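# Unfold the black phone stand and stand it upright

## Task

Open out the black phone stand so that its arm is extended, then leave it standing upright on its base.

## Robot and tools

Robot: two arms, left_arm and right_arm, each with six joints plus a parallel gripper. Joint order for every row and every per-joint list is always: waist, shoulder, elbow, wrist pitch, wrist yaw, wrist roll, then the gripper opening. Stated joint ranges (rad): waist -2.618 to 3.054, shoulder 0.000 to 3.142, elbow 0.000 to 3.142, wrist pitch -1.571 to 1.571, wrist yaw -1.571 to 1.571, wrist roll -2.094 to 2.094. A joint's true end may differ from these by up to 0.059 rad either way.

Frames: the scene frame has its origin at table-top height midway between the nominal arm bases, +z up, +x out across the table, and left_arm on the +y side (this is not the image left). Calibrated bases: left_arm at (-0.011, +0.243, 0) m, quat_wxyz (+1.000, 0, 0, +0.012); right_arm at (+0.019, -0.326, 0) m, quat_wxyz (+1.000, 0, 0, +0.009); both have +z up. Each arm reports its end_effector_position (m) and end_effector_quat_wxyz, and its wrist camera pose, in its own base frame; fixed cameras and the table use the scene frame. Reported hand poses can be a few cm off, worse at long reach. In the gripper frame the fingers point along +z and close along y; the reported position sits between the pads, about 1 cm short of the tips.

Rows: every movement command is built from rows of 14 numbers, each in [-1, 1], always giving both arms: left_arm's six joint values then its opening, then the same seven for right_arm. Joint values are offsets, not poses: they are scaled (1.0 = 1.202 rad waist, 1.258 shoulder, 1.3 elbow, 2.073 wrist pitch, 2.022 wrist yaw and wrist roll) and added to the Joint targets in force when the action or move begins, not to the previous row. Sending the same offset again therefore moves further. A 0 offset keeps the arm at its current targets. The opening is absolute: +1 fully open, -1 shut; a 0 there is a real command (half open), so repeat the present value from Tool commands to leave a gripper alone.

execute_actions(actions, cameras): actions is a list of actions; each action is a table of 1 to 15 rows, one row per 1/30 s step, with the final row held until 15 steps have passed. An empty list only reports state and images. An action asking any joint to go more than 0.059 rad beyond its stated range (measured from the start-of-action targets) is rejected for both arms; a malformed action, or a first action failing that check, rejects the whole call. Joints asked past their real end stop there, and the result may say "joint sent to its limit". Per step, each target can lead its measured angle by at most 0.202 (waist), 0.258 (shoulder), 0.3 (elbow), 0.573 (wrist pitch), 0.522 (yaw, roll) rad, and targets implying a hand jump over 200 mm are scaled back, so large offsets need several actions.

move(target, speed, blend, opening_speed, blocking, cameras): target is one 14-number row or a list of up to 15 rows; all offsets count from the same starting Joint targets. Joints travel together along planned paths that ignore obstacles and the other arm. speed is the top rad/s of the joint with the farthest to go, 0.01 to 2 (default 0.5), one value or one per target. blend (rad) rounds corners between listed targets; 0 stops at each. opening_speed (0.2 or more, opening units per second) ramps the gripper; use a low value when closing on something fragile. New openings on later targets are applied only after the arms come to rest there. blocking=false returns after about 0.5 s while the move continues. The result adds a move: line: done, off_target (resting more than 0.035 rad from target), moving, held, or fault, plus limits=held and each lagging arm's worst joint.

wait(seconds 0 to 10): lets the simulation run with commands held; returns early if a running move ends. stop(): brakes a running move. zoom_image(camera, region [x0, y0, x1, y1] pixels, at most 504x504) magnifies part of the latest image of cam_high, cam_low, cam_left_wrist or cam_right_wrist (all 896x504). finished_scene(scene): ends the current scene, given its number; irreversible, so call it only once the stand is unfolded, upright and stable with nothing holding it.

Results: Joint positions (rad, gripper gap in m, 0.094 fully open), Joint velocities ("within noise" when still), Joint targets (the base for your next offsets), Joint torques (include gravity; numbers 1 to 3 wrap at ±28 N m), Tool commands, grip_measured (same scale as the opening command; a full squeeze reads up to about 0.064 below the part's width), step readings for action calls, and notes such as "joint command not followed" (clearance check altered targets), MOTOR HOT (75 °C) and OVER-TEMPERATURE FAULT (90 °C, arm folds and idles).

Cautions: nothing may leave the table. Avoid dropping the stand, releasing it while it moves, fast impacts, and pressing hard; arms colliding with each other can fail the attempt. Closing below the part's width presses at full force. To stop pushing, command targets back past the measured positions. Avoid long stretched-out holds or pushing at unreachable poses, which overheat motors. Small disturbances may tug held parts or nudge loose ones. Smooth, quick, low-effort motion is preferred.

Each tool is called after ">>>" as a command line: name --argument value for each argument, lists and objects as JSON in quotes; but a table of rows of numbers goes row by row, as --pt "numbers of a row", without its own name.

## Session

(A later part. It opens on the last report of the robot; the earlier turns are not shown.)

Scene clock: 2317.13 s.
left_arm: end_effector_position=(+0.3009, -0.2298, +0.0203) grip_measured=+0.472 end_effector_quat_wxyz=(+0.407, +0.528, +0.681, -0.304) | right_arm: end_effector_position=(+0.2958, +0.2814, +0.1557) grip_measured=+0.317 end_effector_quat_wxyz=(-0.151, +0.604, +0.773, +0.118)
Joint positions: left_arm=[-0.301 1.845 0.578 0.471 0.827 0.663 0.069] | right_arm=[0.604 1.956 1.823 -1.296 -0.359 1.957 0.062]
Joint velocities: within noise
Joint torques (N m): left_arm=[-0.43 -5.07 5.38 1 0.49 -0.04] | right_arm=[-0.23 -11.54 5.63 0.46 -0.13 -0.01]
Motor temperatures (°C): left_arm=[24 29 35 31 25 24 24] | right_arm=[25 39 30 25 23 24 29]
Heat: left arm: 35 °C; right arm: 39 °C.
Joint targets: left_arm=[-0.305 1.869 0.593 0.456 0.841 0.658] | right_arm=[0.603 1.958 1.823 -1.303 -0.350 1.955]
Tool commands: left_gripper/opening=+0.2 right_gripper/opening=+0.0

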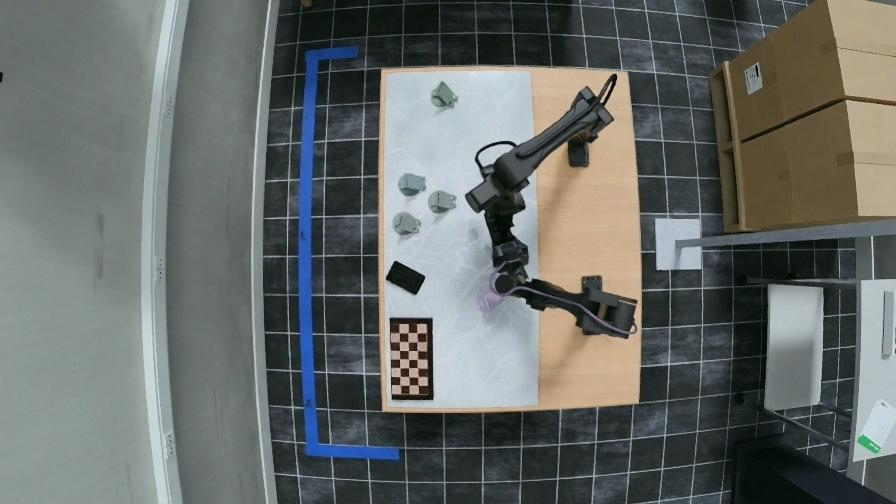

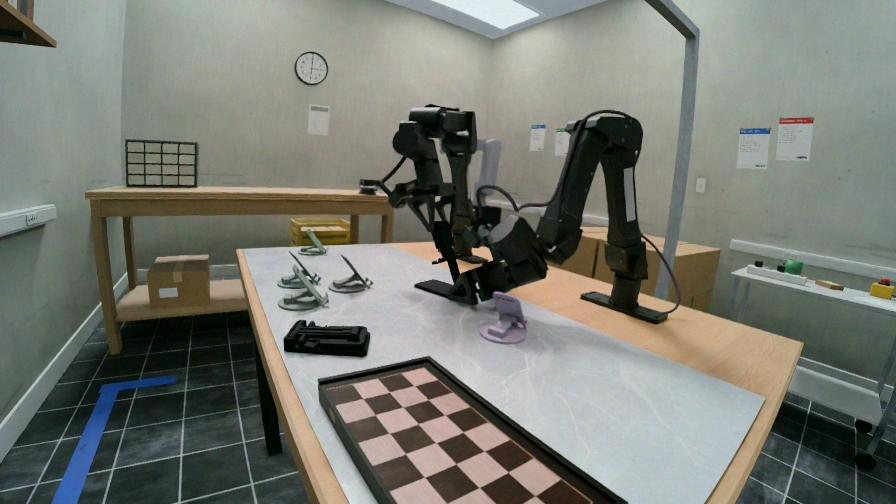

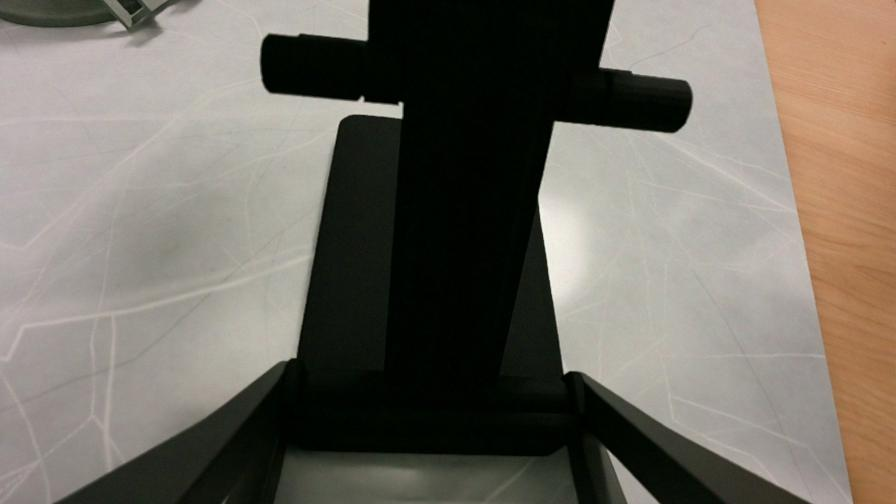

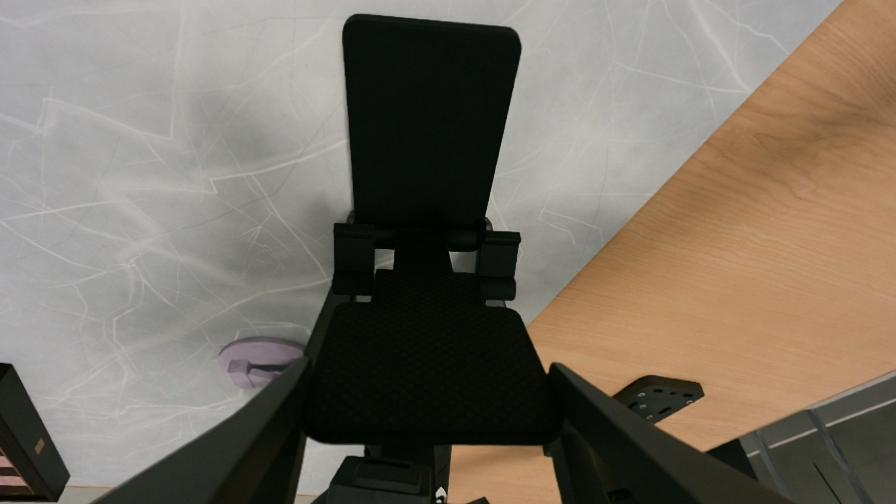

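>>> move --pt "0 0 0 0 0 0 0.2 0 0 0 0 0 0 0.5" --pt "0 0 0 0 0 0 0.2 -0.0258 0.0088 0.1154 -0.0695 -0.006 0 0.5" --speed 0.15 --opening_speed 1.0

Scene clock: 2399.87 s.
left_arm: end_effector_position=(+0.3009, -0.2298, +0.0203) grip_measured=+0.471 end_effector_quat_wxyz=(+0.407, +0.528, +0.681, -0.304) | right_arm: end_effector_position=(+0.2983, +0.2717, +0.1870) grip_measured=+0.499 end_effector_quat_wxyz=(-0.149, +0.613, +0.766, +0.121)
Joint positions: left_arm=[-0.301 1.845 0.578 0.471 0.827 0.663 0.069] | right_arm=[0.58 1.956 1.948 -1.419 -0.359 1.957 0.07]
Joint velocities: within noise
Joint torques (N m): left_arm=[-0.39 -5.08 5.33 1.01 0.49 -0.03] | right_arm=[-0.51 -10.67 7.23 0.22 -0.22 -0.03]
Motor temperatures (°C): left_arm=[24 29 35 30 25 24 25] | right_arm=[25 38 30 25 23 24 28]
Heat: left arm: 35 °C; right arm: 38 °C.
Joint targets: left_arm=[-0.305 1.869 0.593 0.456 0.841 0.658] | right_arm=[0.572 1.969 1.974 -1.447 -0.362 1.955]
move: done

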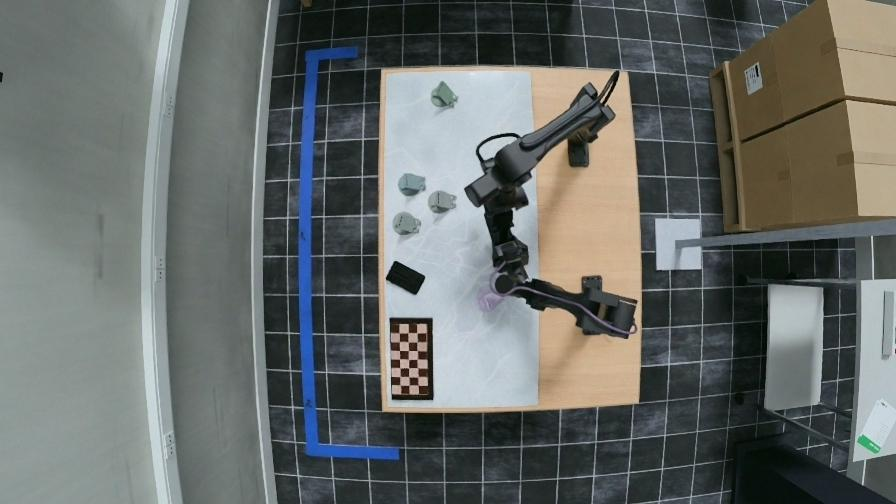

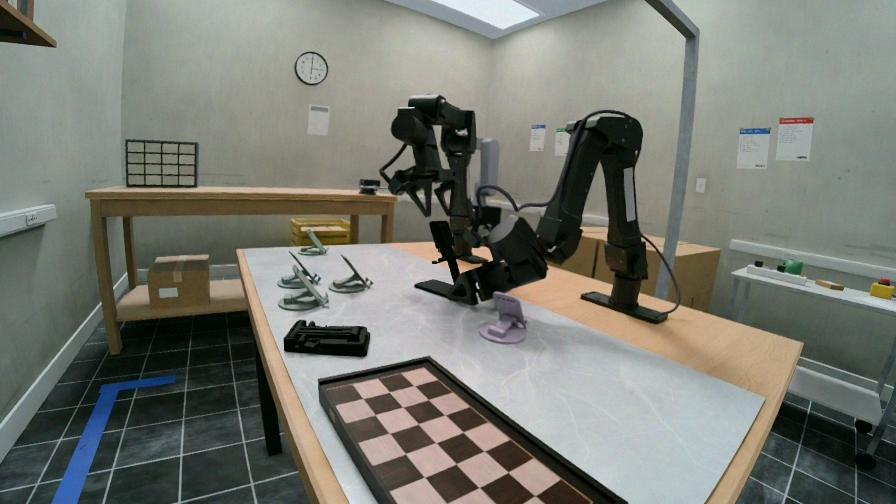

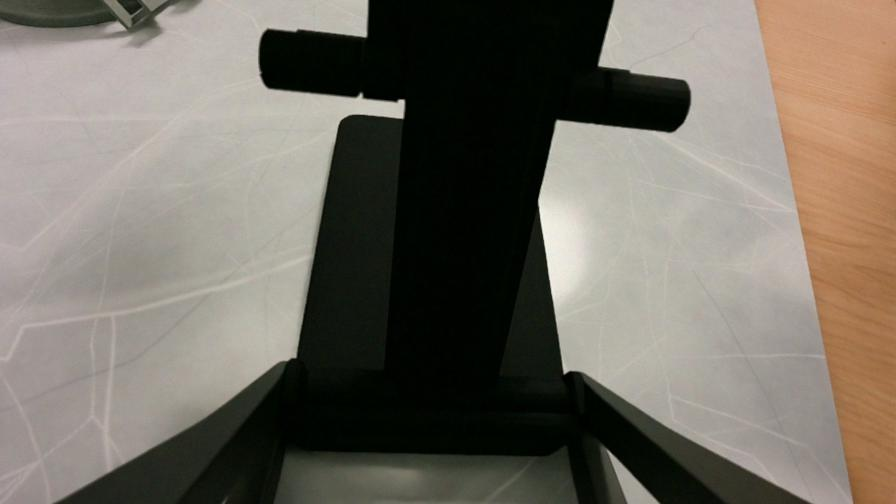

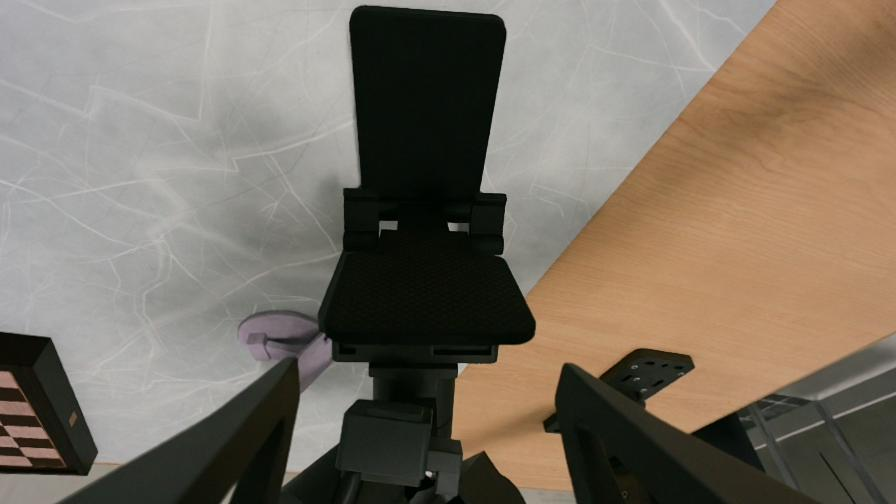

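>>> zoom_image --camera "cam_low" --region '[400, 200, 520, 320]'

>>> zoom_image --camera "cam_right_wrist" --region '[280, 160, 580, 400]'

Scaled by 4.200.

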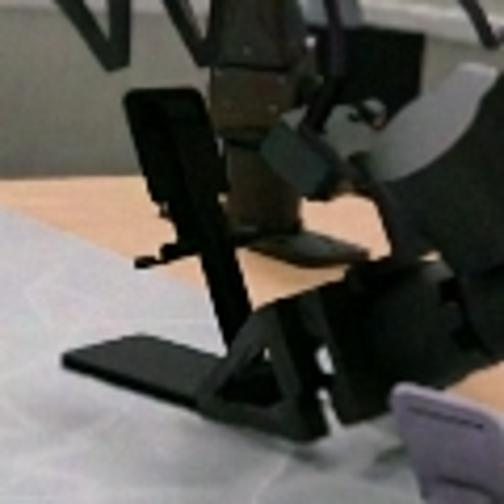

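Scaled by 1.680.

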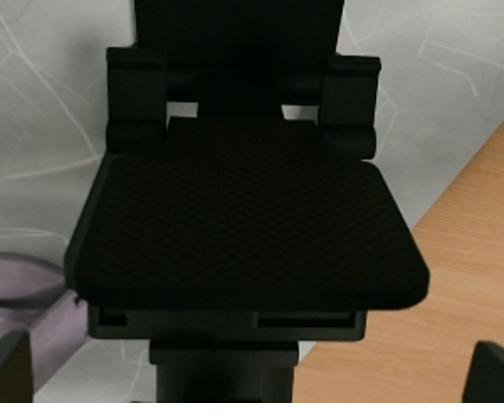

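>>> move --pt "0 0 0 0 0 0 0.2 -0.13 -0.0055 -0.074 -0.008 -0.191 -0.1 -0.5" --pt "0 0 0 0 0 0 0.2 -0.2604 -0.0087 -0.1477 -0.0159 -0.381 -0.237 -0.5" --speed 0.7 --blend 0.1 --cameras '["cam_low","cam_right_wrist"]'

Scene clock: 2427.17 s.
left_arm: end_effector_position=(+0.3009, -0.2298, +0.0203) grip_measured=+0.471 end_effector_quat_wxyz=(+0.407, +0.528, +0.681, -0.304) | right_arm: end_effector_position=(+0.3102, +0.2497, +0.2368) grip_measured=-0.499 end_effector_quat_wxyz=(-0.418, +0.497, +0.687, +0.327)
Joint positions: left_arm=[-0.301 1.845 0.578 0.471 0.827 0.663 0.069] | right_arm=[0.261 1.956 1.801 -1.457 -1.118 1.488 0.024]
Joint velocities: within noise
Joint torques (N m): left_arm=[-0.39 -5.01 5.38 0.99 0.48 -0.05] | right_arm=[-0.16 -11.36 3.79 -0.06 -0.66 -0.14]
Motor temperatures (°C): left_arm=[24 29 35 30 25 24 26] | right_arm=[25 38 33 25 23 24 27]
Heat: left arm: 35 °C; right arm: 38 °C.
Joint targets: left_arm=[-0.305 1.869 0.593 0.456 0.841 0.658] | right_arm=[0.259 1.958 1.781 -1.479 -1.132 1.476]
move: done
Images, in order (width x height): cam_low 896x504, cam_right_wrist 896x504.

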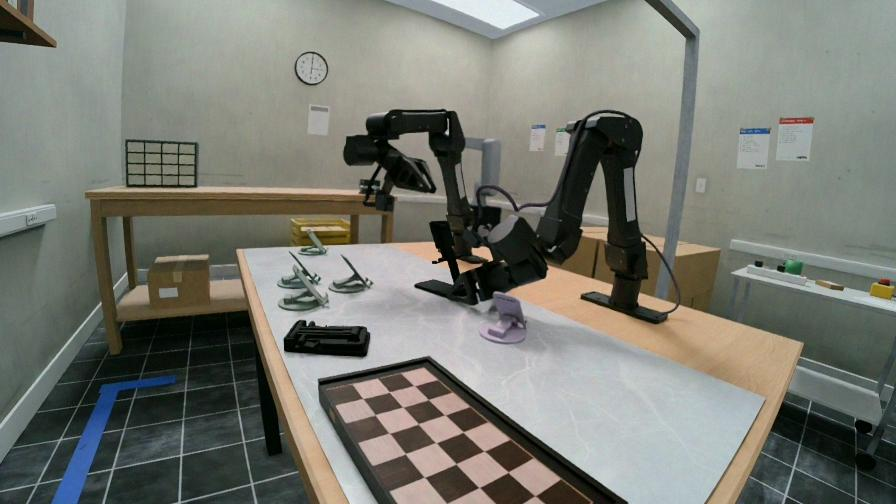

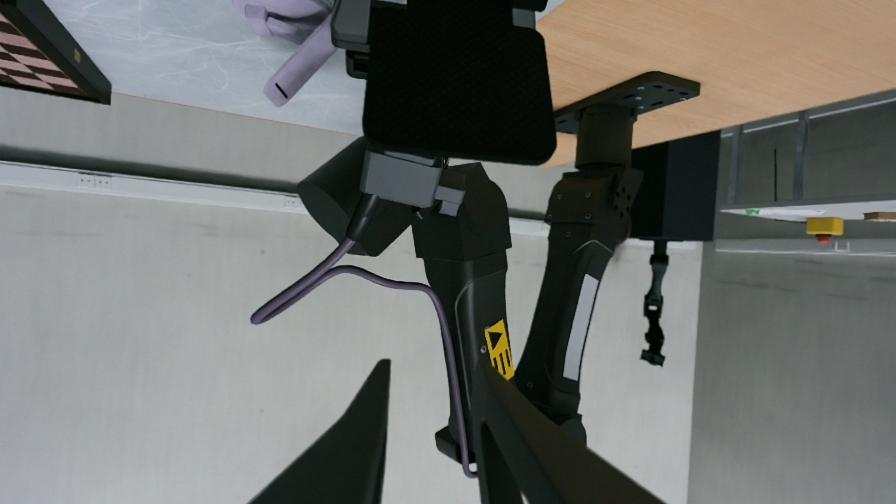

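>>> move --target '[0,0,0,0,0,0,0.2, 0,0,0,0,0,-0.95,-0.5]' --speed 1.2 --cameras '[]'

>>> move --target '[0,0,0,0,0,0,0.2, 0,0,0,0,0,-0.604,0.9]' --speed 1.2 --opening_speed 1.5 --cameras '["cam_low","cam_right_wrist"]'

Scene clock: 2432.97 s.
left_arm: end_effector_position=(+0.3009, -0.2298, +0.0203) grip_measured=+0.471 end_effector_quat_wxyz=(+0.407, +0.528, +0.681, -0.304) | right_arm: end_effector_position=(+0.3090, +0.2495, +0.2370) grip_measured=-0.499 end_effector_quat_wxyz=(+0.023, -0.273, +0.802, +0.530)
Joint positions: left_arm=[-0.301 1.845 0.578 0.471 0.827 0.663 0.069] | right_arm=[0.261 1.956 1.801 -1.466 -1.118 -0.426 0.024]
Joint velocities: within noise
Joint torques (N m): left_arm=[-0.39 -4.98 5.37 0.99 0.49 -0.05] | right_arm=[-0.14 -11.22 3.71 0.04 -0.7 -0.22]
Motor temperatures (°C): left_arm=[24 29 35 30 25 24 26] | right_arm=[25 38 32 25 23 24 27]
Heat: left arm: 35 °C; right arm: 38 °C.
Joint targets: left_arm=[-0.305 1.869 0.593 0.456 0.841 0.658] | right_arm=[0.259 1.958 1.781 -1.480 -1.132 -0.445]
move: done
No camera images: "cameras" was empty.

Scene clock: 2434.97 s.
left_arm: end_effector_position=(+0.3009, -0.2298, +0.0203) grip_measured=+0.471 end_effector_quat_wxyz=(+0.407, +0.528, +0.681, -0.304) | right_arm: end_effector_position=(+0.3090, +0.2495, +0.2370) grip_measured=+0.899 end_effector_quat_wxyz=(-0.325, +0.686, -0.498, -0.420)
Joint positions: left_arm=[-0.301 1.845 0.578 0.471 0.827 0.663 0.069] | right_arm=[0.261 1.956 1.801 -1.466 -1.118 -1.656 0.089]
Joint velocities: within noise
Joint torques (N m): left_arm=[-0.42 -5.04 5.37 1 0.48 -0.07] | right_arm=[0.1 -11.15 3.64 0.02 -0.67 -0.08]
Motor temperatures (°C): left_arm=[24 29 35 30 25 24 26] | right_arm=[25 38 32 25 23 24 27]
Heat: left arm: 35 °C; right arm: 38 °C.
Joint targets: left_arm=[-0.305 1.869 0.593 0.456 0.841 0.658] | right_arm=[0.259 1.958 1.781 -1.479 -1.132 -1.666]
move: done
Images, in order (width x height): cam_low 896x504, cam_right_wrist 896x504.

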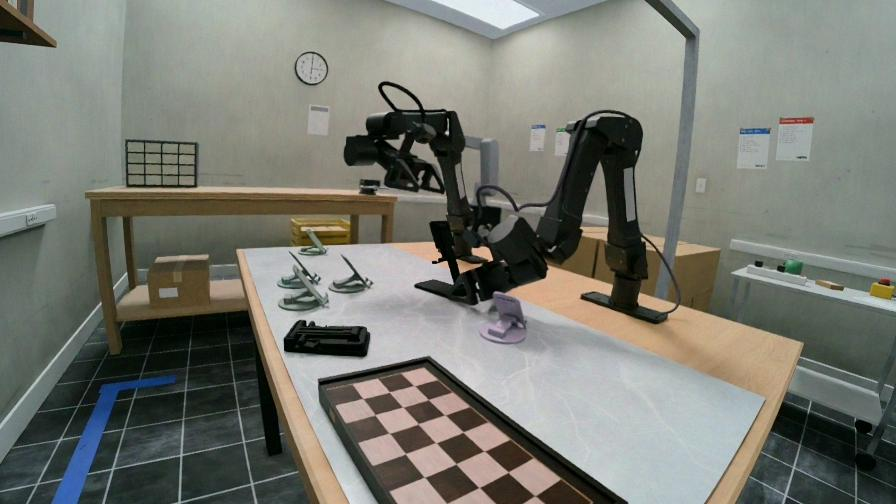

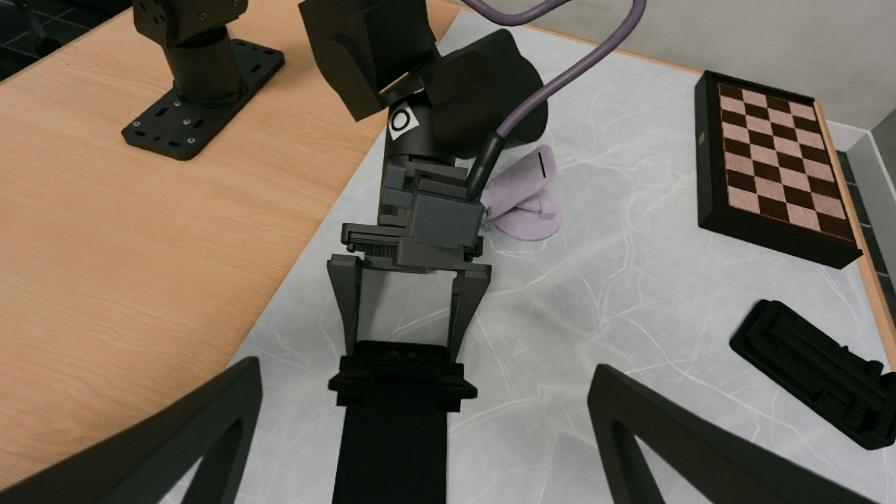

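>>> move --target '[0,0,0,0,0,0,0.2, 0.0216,0.0448,-0.2957,0.2390,-0.001,0.0305,0.9]' --speed 0.5 --cameras '["cam_low","cam_right_wrist"]'

Scene clock: 2444.50 s.
left_arm: end_effector_position=(+0.3009, -0.2298, +0.0203) grip_measured=+0.471 end_effector_quat_wxyz=(+0.407, +0.528, +0.681, -0.304) | right_arm: end_effector_position=(+0.3074, +0.2550, +0.1267) grip_measured=+0.899 end_effector_quat_wxyz=(-0.328, +0.687, -0.497, -0.418)
Joint positions: left_arm=[-0.301 1.845 0.578 0.471 0.827 0.663 0.069] | right_arm=[0.277 1.995 1.414 -0.995 -1.119 -1.616 0.089]
Joint velocities: within noise
Joint torques (N m): left_arm=[-0.46 -4.98 5.37 1 0.47 -0.05] | right_arm=[0.55 -9.85 3.66 0.3 -0.69 0.06]
Motor temperatures (°C): left_arm=[24 29 35 30 25 24 26] | right_arm=[25 38 31 25 24 24 27]
Heat: left arm: 35 °C; right arm: 38 °C.
Joint targets: left_arm=[-0.305 1.869 0.593 0.456 0.841 0.658] | right_arm=[0.285 2.015 1.397 -0.984 -1.134 -1.604]
move: done
Images, in order (width x height): cam_low 896x504, cam_right_wrist 896x504.

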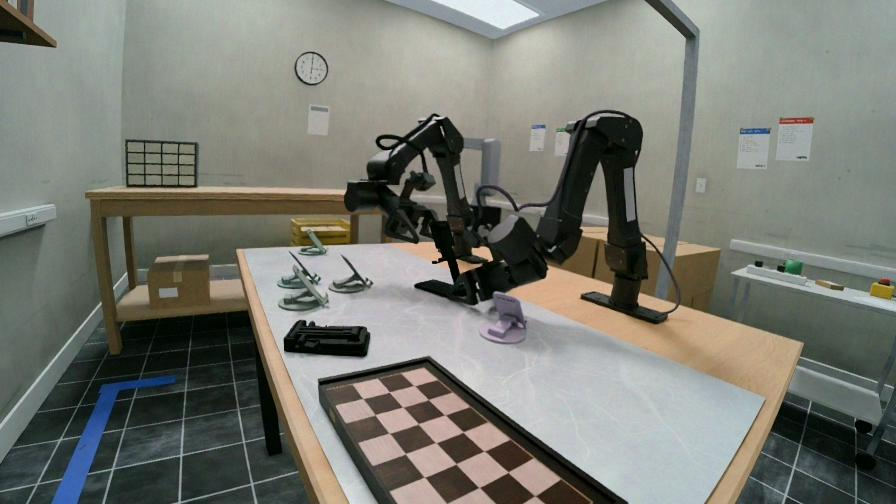

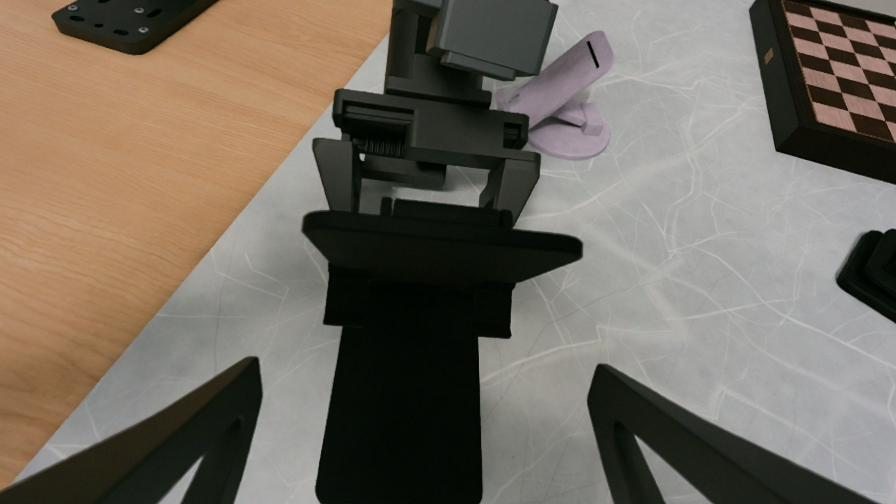

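>>> move --target '[0,0,0,0,0,0,0.2, 0.061,-0.006,-0.0552,0.1048,0.0045,0.0838,0.95]' --speed 0.3 --cameras '["cam_low","cam_right_wrist"]'

>>> zoom_image --camera "cam_low" --region '[370, 180, 530, 320]'

Scene clock: 2459.50 s.
left_arm: end_effector_position=(+0.3009, -0.2298, +0.0203) grip_measured=+0.471 end_effector_quat_wxyz=(+0.407, +0.528, +0.681, -0.304) | right_arm: end_effector_position=(+0.3023, +0.2827, +0.1117) grip_measured=+0.949 end_effector_quat_wxyz=(-0.327, +0.686, -0.496, -0.419)
Joint positions: left_arm=[-0.301 1.845 0.578 0.471 0.827 0.663 0.069] | right_arm=[0.352 1.995 1.345 -0.776 -1.116 -1.447 0.092]
Joint velocities: within noise
Joint torques (N m): left_arm=[-0.42 -5.03 5.37 1.01 0.5 -0.05] | right_arm=[0.16 -10.66 3.6 0.53 -0.61 0.14]
Motor temperatures (°C): left_arm=[24 29 35 30 25 24 26] | right_arm=[25 38 30 25 24 24 27]
Heat: left arm: 35 °C; right arm: 38 °C.
Joint targets: left_arm=[-0.305 1.869 0.593 0.456 0.841 0.658] | right_arm=[0.358 2.007 1.325 -0.767 -1.125 -1.435]
move: done
Images, in order (width x height): cam_low 896x504, cam_right_wrist 896x504.

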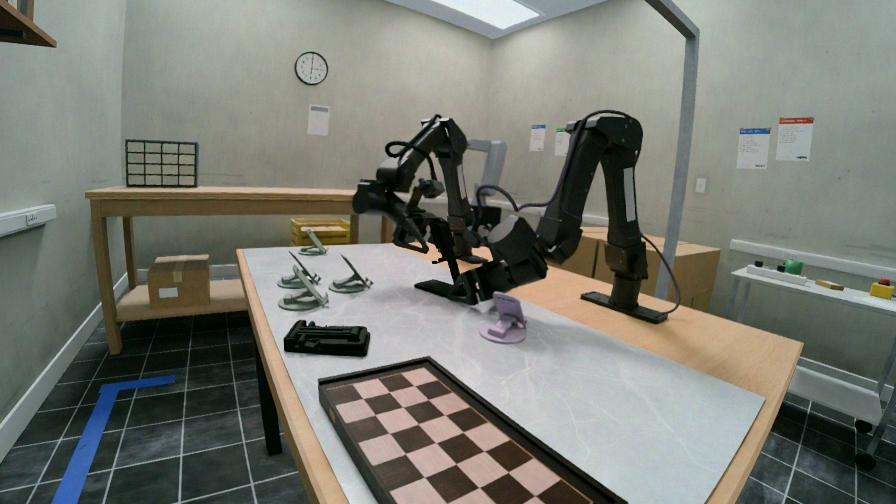

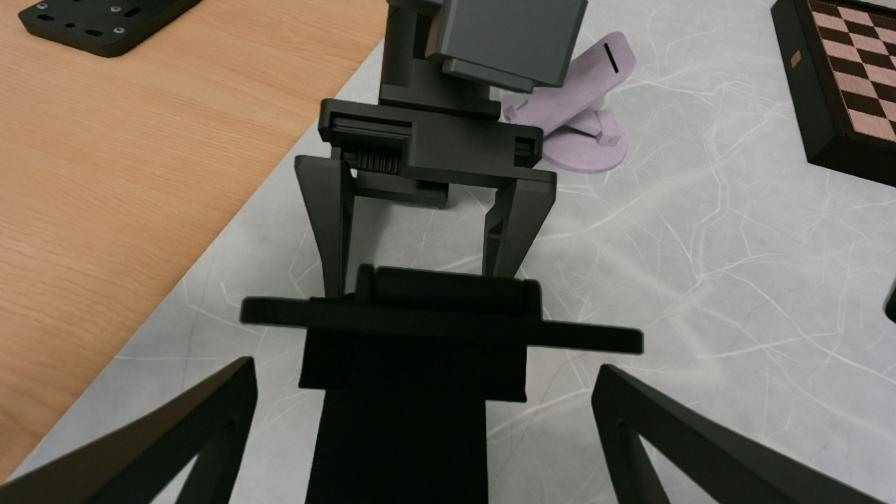

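Scaled by 3.150.

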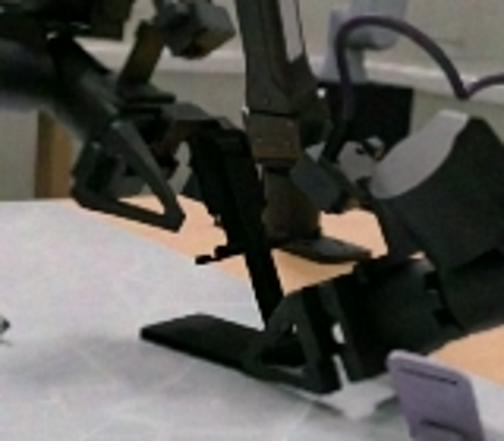

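>>> move --target '[0,0,0,0,0,0,0.2, 0.043,0.0095,-0.028,0.072,0.003,0.068,0.95]' --speed 0.3 --cameras '["cam_low","cam_right_wrist"]'

>>> zoom_image --camera "cam_low" --region '[370, 180, 530, 320]'

Scene clock: 2475.70 s.
left_arm: end_effector_position=(+0.3009, -0.2298, +0.0203) grip_measured=+0.471 end_effector_quat_wxyz=(+0.407, +0.528, +0.681, -0.304) | right_arm: end_effector_position=(+0.2994, +0.3028, +0.1059) grip_measured=+0.949 end_effector_quat_wxyz=(-0.327, +0.681, -0.501, -0.422)
Joint positions: left_arm=[-0.301 1.845 0.578 0.471 0.827 0.663 0.069] | right_arm=[0.404 1.995 1.309 -0.626 -1.11 -1.31 0.092]
Joint velocities: within noise
Joint torques (N m): left_arm=[-0.42 -5.07 5.34 1 0.49 -0.06] | right_arm=[0.54 -9.72 3.6 0.69 -0.57 0.15]
Motor temperatures (°C): left_arm=[24 29 35 30 25 24 26] | right_arm=[25 38 30 25 24 24 26]
Heat: left arm: 35 °C; right arm: 38 °C.
Joint targets: left_arm=[-0.305 1.869 0.593 0.456 0.841 0.658] | right_arm=[0.410 2.019 1.289 -0.618 -1.119 -1.298]
move: done
Images, in order (width x height): cam_low 896x504, cam_right_wrist 896x504.

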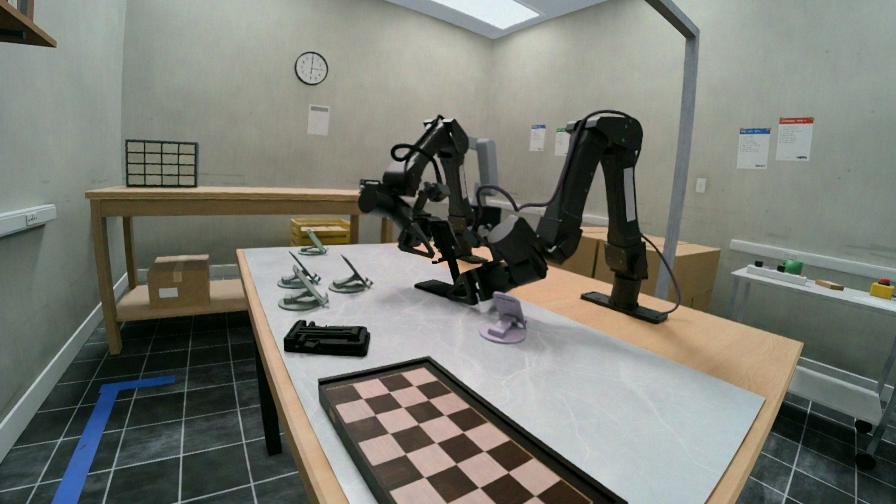

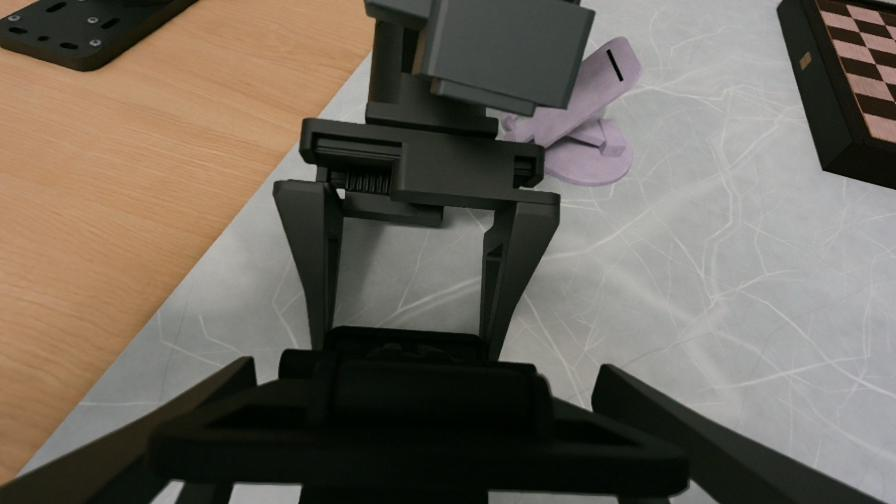

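Scaled by 3.150.

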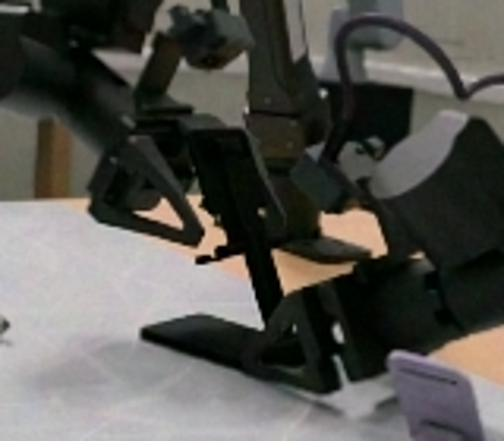

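>>> move --target '[0,0,0,0,0,0,0.2, 0.022,0.0215,-0.0185,0.03,0.0015,0.0297,0.95]' --speed 0.2 --cameras '["cam_low","cam_right_wrist","cam_left_wrist"]'

>>> zoom_image --camera "cam_low" --region '[370, 180, 530, 320]'

Scene clock: 2489.80 s.
left_arm: end_effector_position=(+0.3009, -0.2298, +0.0203) grip_measured=+0.471 end_effector_quat_wxyz=(+0.407, +0.528, +0.681, -0.304) | right_arm: end_effector_position=(+0.2935, +0.3108, +0.0910) grip_measured=+0.949 end_effector_quat_wxyz=(-0.312, +0.674, -0.511, -0.433)
Joint positions: left_arm=[-0.301 1.845 0.578 0.471 0.827 0.663 0.069] | right_arm=[0.429 2.022 1.284 -0.564 -1.107 -1.249 0.092]
Joint velocities: within noise
Joint torques (N m): left_arm=[-0.38 -5 5.38 1.01 0.49 -0.04] | right_arm=[0.43 -9.84 3.67 0.68 -0.59 0.08]
Motor temperatures (°C): left_arm=[24 29 35 30 25 24 26] | right_arm=[25 38 30 25 24 24 26]
Heat: left arm: 35 °C; right arm: 38 °C.
Joint targets: left_arm=[-0.305 1.869 0.593 0.456 0.841 0.658] | right_arm=[0.436 2.046 1.265 -0.555 -1.116 -1.237]
move: done
Images, in order (width x height): cam_low 896x504, cam_left_wrist 896x504, cam_right_wrist 896x504.

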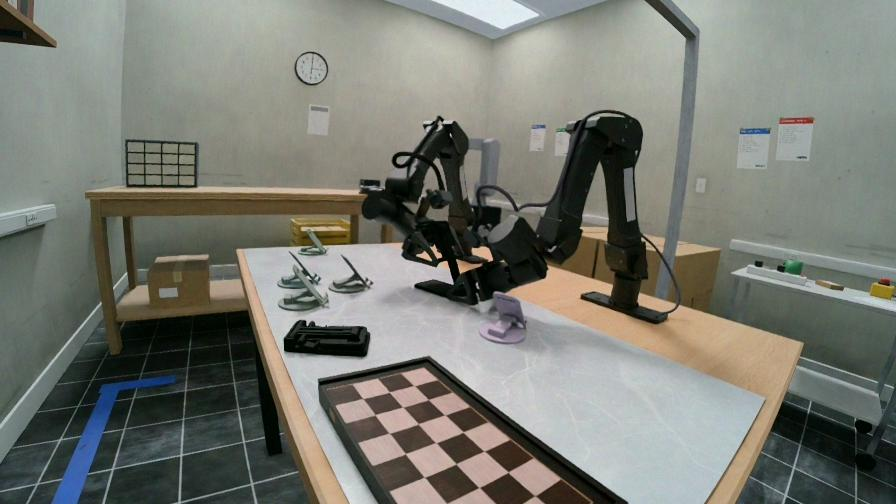

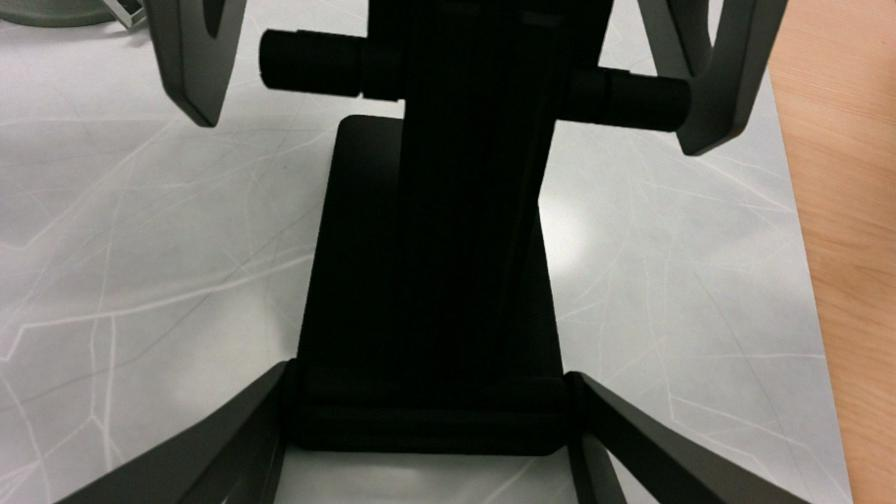

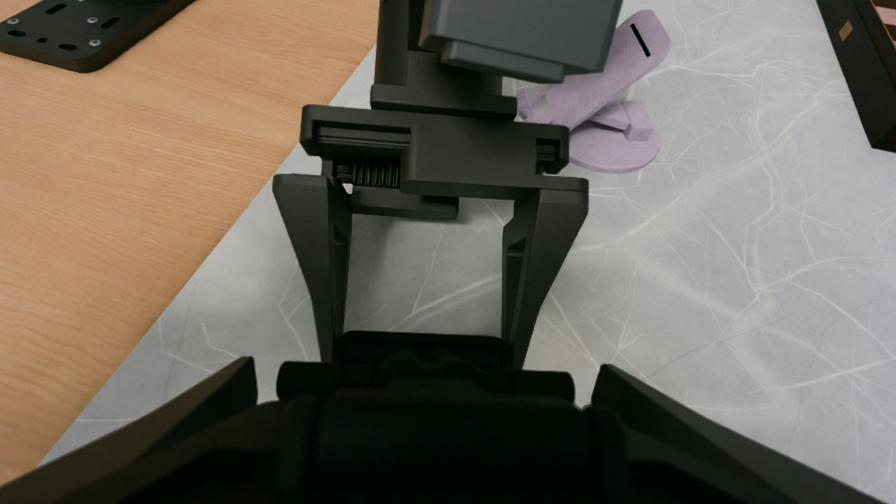

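Scaled by 3.150.

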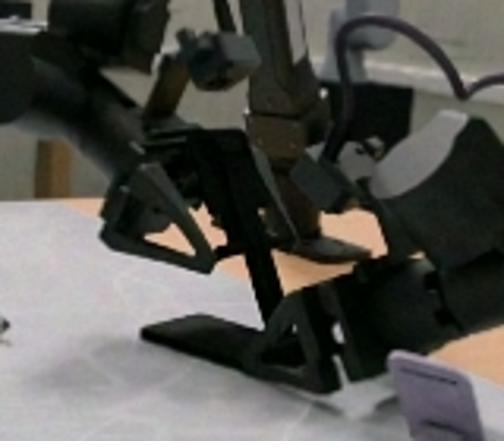

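>>> move --pt "0 0 0 0 0 0 0.2 0 0 0 -0.012 0 0 0.95" --pt "0 0 0 0 0 0 0.2 0 0 0 -0.012 0 0 0.6" --speed 0.2 --opening_speed 0.4 --cameras '["cam_left_wrist"]'

Scene clock: 2499.70 s.
left_arm: end_effector_position=(+0.3009, -0.2298, +0.0203) grip_measured=+0.471 end_effector_quat_wxyz=(+0.407, +0.528, +0.681, -0.304) | right_arm: end_effector_position=(+0.2934, +0.3107, +0.0910) grip_measured=+0.602 end_effector_quat_wxyz=(-0.311, +0.674, -0.512, -0.433)
Joint positions: left_arm=[-0.301 1.845 0.578 0.471 0.827 0.663 0.069] | right_arm=[0.429 2.022 1.284 -0.565 -1.107 -1.248 0.075]
Joint velocities: within noise
Joint torques (N m): left_arm=[-0.35 -5.01 5.35 1 0.49 -0.03] | right_arm=[0.59 -9.94 3.38 0.47 -0.58 -0.01]
Motor temperatures (°C): left_arm=[24 29 35 30 25 24 26] | right_arm=[25 38 29 25 24 24 26]
Heat: left arm: 35 °C; right arm: 38 °C.
Joint targets: left_arm=[-0.305 1.869 0.593 0.456 0.841 0.658] | right_arm=[0.436 2.046 1.265 -0.580 -1.116 -1.237]
move: done
Images, in order (width x height): cam_left_wrist 896x504.

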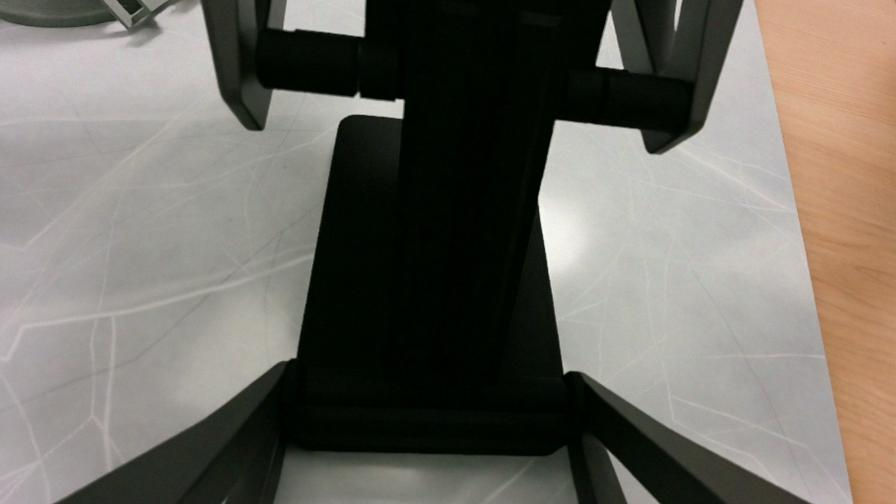

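>>> zoom_image --camera "cam_left_wrist" --region '[190, 0, 490, 170]'

>>> zoom_image --camera "cam_left_wrist" --region '[490, 0, 790, 170]'

Scaled by 1.680.

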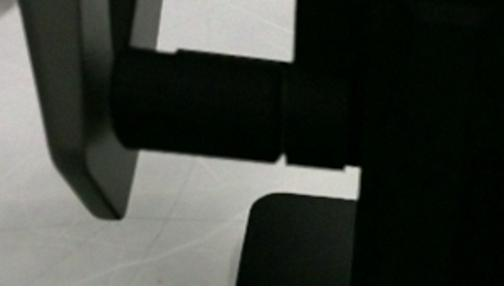

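Scaled by 1.680.

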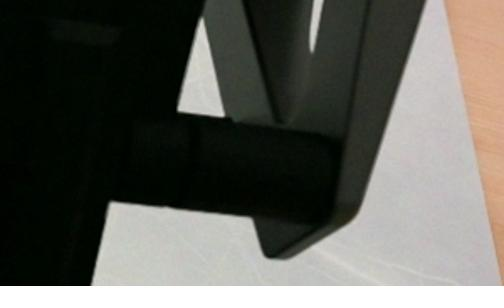

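>>> move --target '[0,0,0,0,0,0,0.2, 0,0,0,0,0,0,0.35]' --speed 0.2 --opening_speed 0.3 --cameras '["cam_left_wrist","cam_right_wrist"]'

>>> zoom_image --camera "cam_left_wrist" --region '[190, 0, 790, 340]'

Scene clock: 2509.27 s.
left_arm: end_effector_position=(+0.3009, -0.2298, +0.0203) grip_measured=+0.471 end_effector_quat_wxyz=(+0.407, +0.527, +0.681, -0.304) | right_arm: end_effector_position=(+0.2928, +0.3104, +0.0908) grip_measured=+0.443 end_effector_quat_wxyz=(-0.310, +0.673, -0.513, -0.434)
Joint positions: left_arm=[-0.301 1.845 0.578 0.471 0.827 0.662 0.069] | right_arm=[0.429 2.022 1.284 -0.57 -1.107 -1.248 0.068]
Joint velocities: within noise
Joint torques (N m): left_arm=[-0.4 -5.07 5.34 1 0.49 -0.05] | right_arm=[0.44 -9.78 3.38 0.49 -0.63 0.11]
Motor temperatures (°C): left_arm=[24 29 35 30 25 24 26] | right_arm=[25 38 29 25 24 24 26]
Heat: left arm: 35 °C; right arm: 38 °C.
Joint targets: left_arm=[-0.305 1.869 0.593 0.456 0.841 0.657] | right_arm=[0.436 2.046 1.265 -0.580 -1.116 -1.238]
move: done
Images, in order (width x height): cam_left_wrist 896x504, cam_right_wrist 896x504.

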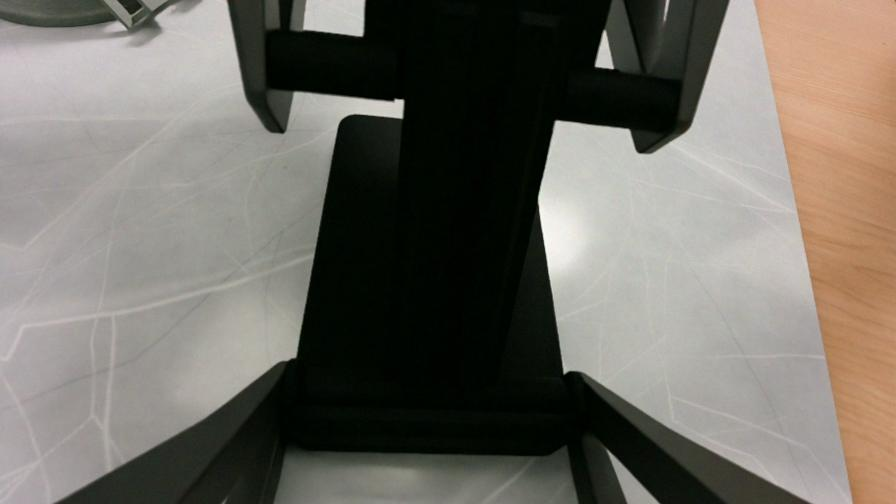

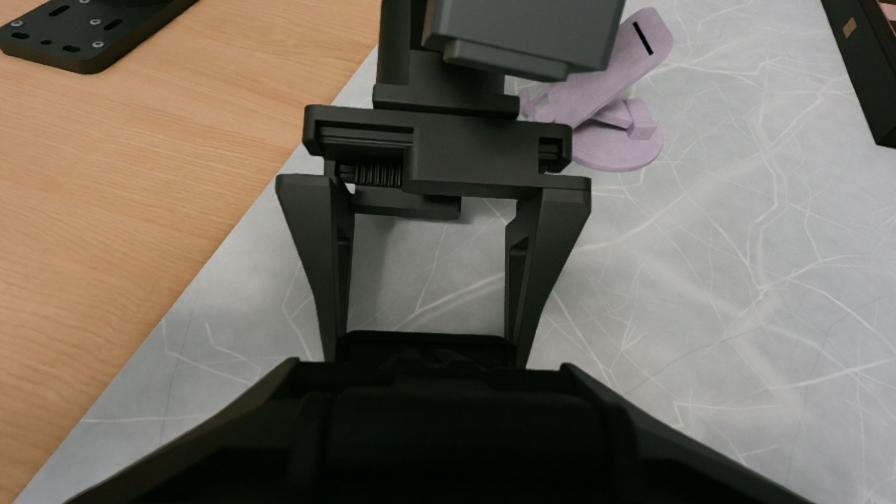

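Region (190, 0, 790, 340) is 600x340 pixels. A region can be at most 504 by 504 pixels.

>>> move --target '[0.0133,0.0302,-0.06,-0.11,-0.0727,0,0.2, -0.035,-0.0294,0.0415,-0.0521,0.1142,-0.0158,0.3]' --speed 0.1 --opening_speed 0.3 --cameras '["cam_left_wrist","cam_right_wrist","cam_low"]'

>>> zoom_image --camera "cam_low" --region '[370, 180, 530, 320]'

Scene clock: 2553.03 s.
left_arm: end_effector_position=(+0.3013, -0.2269, +0.0176) grip_measured=+0.471 end_effector_quat_wxyz=(+0.404, +0.526, +0.686, -0.299) | right_arm: end_effector_position=(+0.2955, +0.3017, +0.0857) grip_measured=+0.435 end_effector_quat_wxyz=(-0.284, +0.689, -0.535, -0.397)
Joint positions: left_arm=[-0.296 1.845 0.577 0.46 0.818 0.669 0.069] | right_arm=[0.429 2.006 1.312 -0.656 -1.004 -1.27 0.067]
Joint velocities: within noise
Joint torques (N m): left_arm=[0.66 -1.78 -0.58 -1.11 -1.05 -0.09] | right_arm=[-2.93 -11.26 5.37 0.22 0.75 -0.06]
Motor temperatures (°C): left_arm=[24 28 35 30 25 24 27] | right_arm=[25 38 29 25 24 24 27]
Heat: left arm: 35 °C; right arm: 38 °C.
Joint targets: left_arm=[-0.289 1.907 0.515 0.228 0.693 0.658] | right_arm=[0.394 2.009 1.319 -0.688 -0.885 -1.269]
move: off_target (left_arm, right_arm); left_arm: the wrist pitch is farthest, 0.232 rad from its target; right_arm: the wrist yaw is farthest, 0.119 rad from its target
Images, in order (width x height): cam_low 896x504, cam_left_wrist 896x504, cam_right_wrist 896x504.

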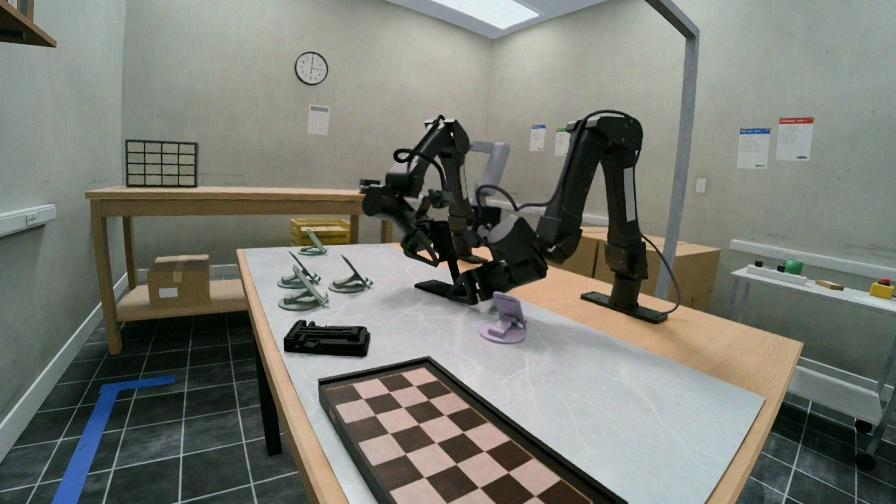

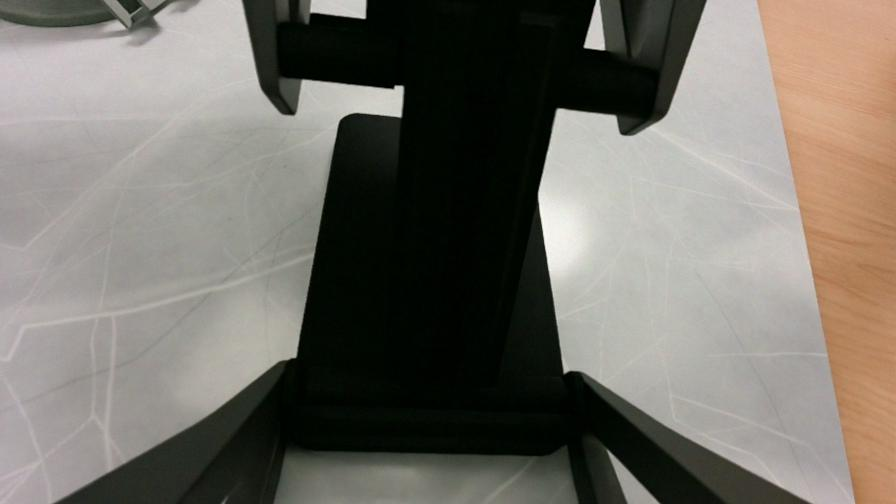

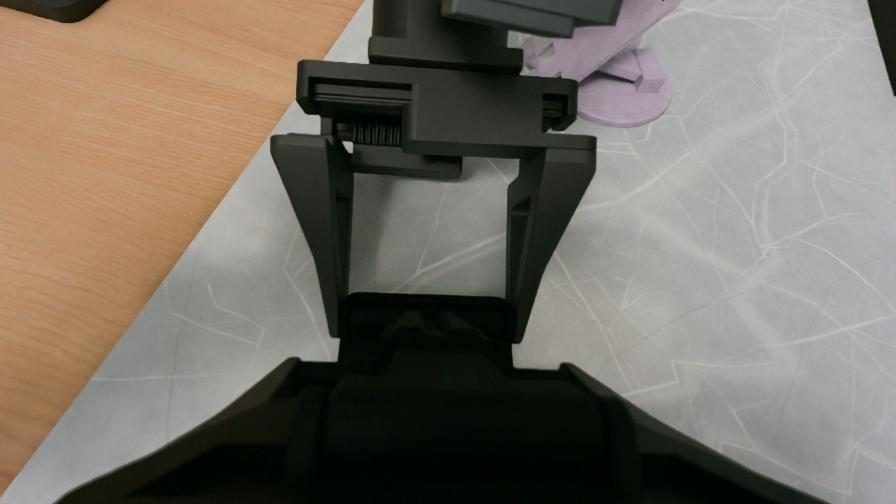

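Scaled by 3.150.

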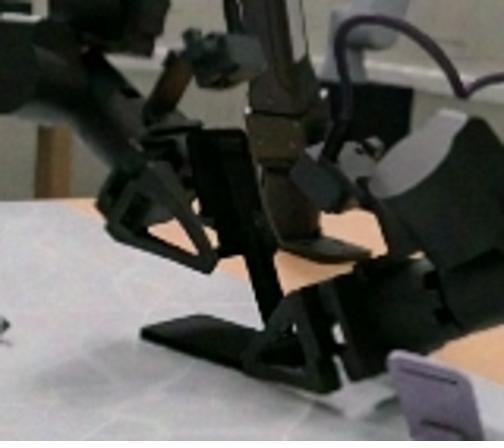

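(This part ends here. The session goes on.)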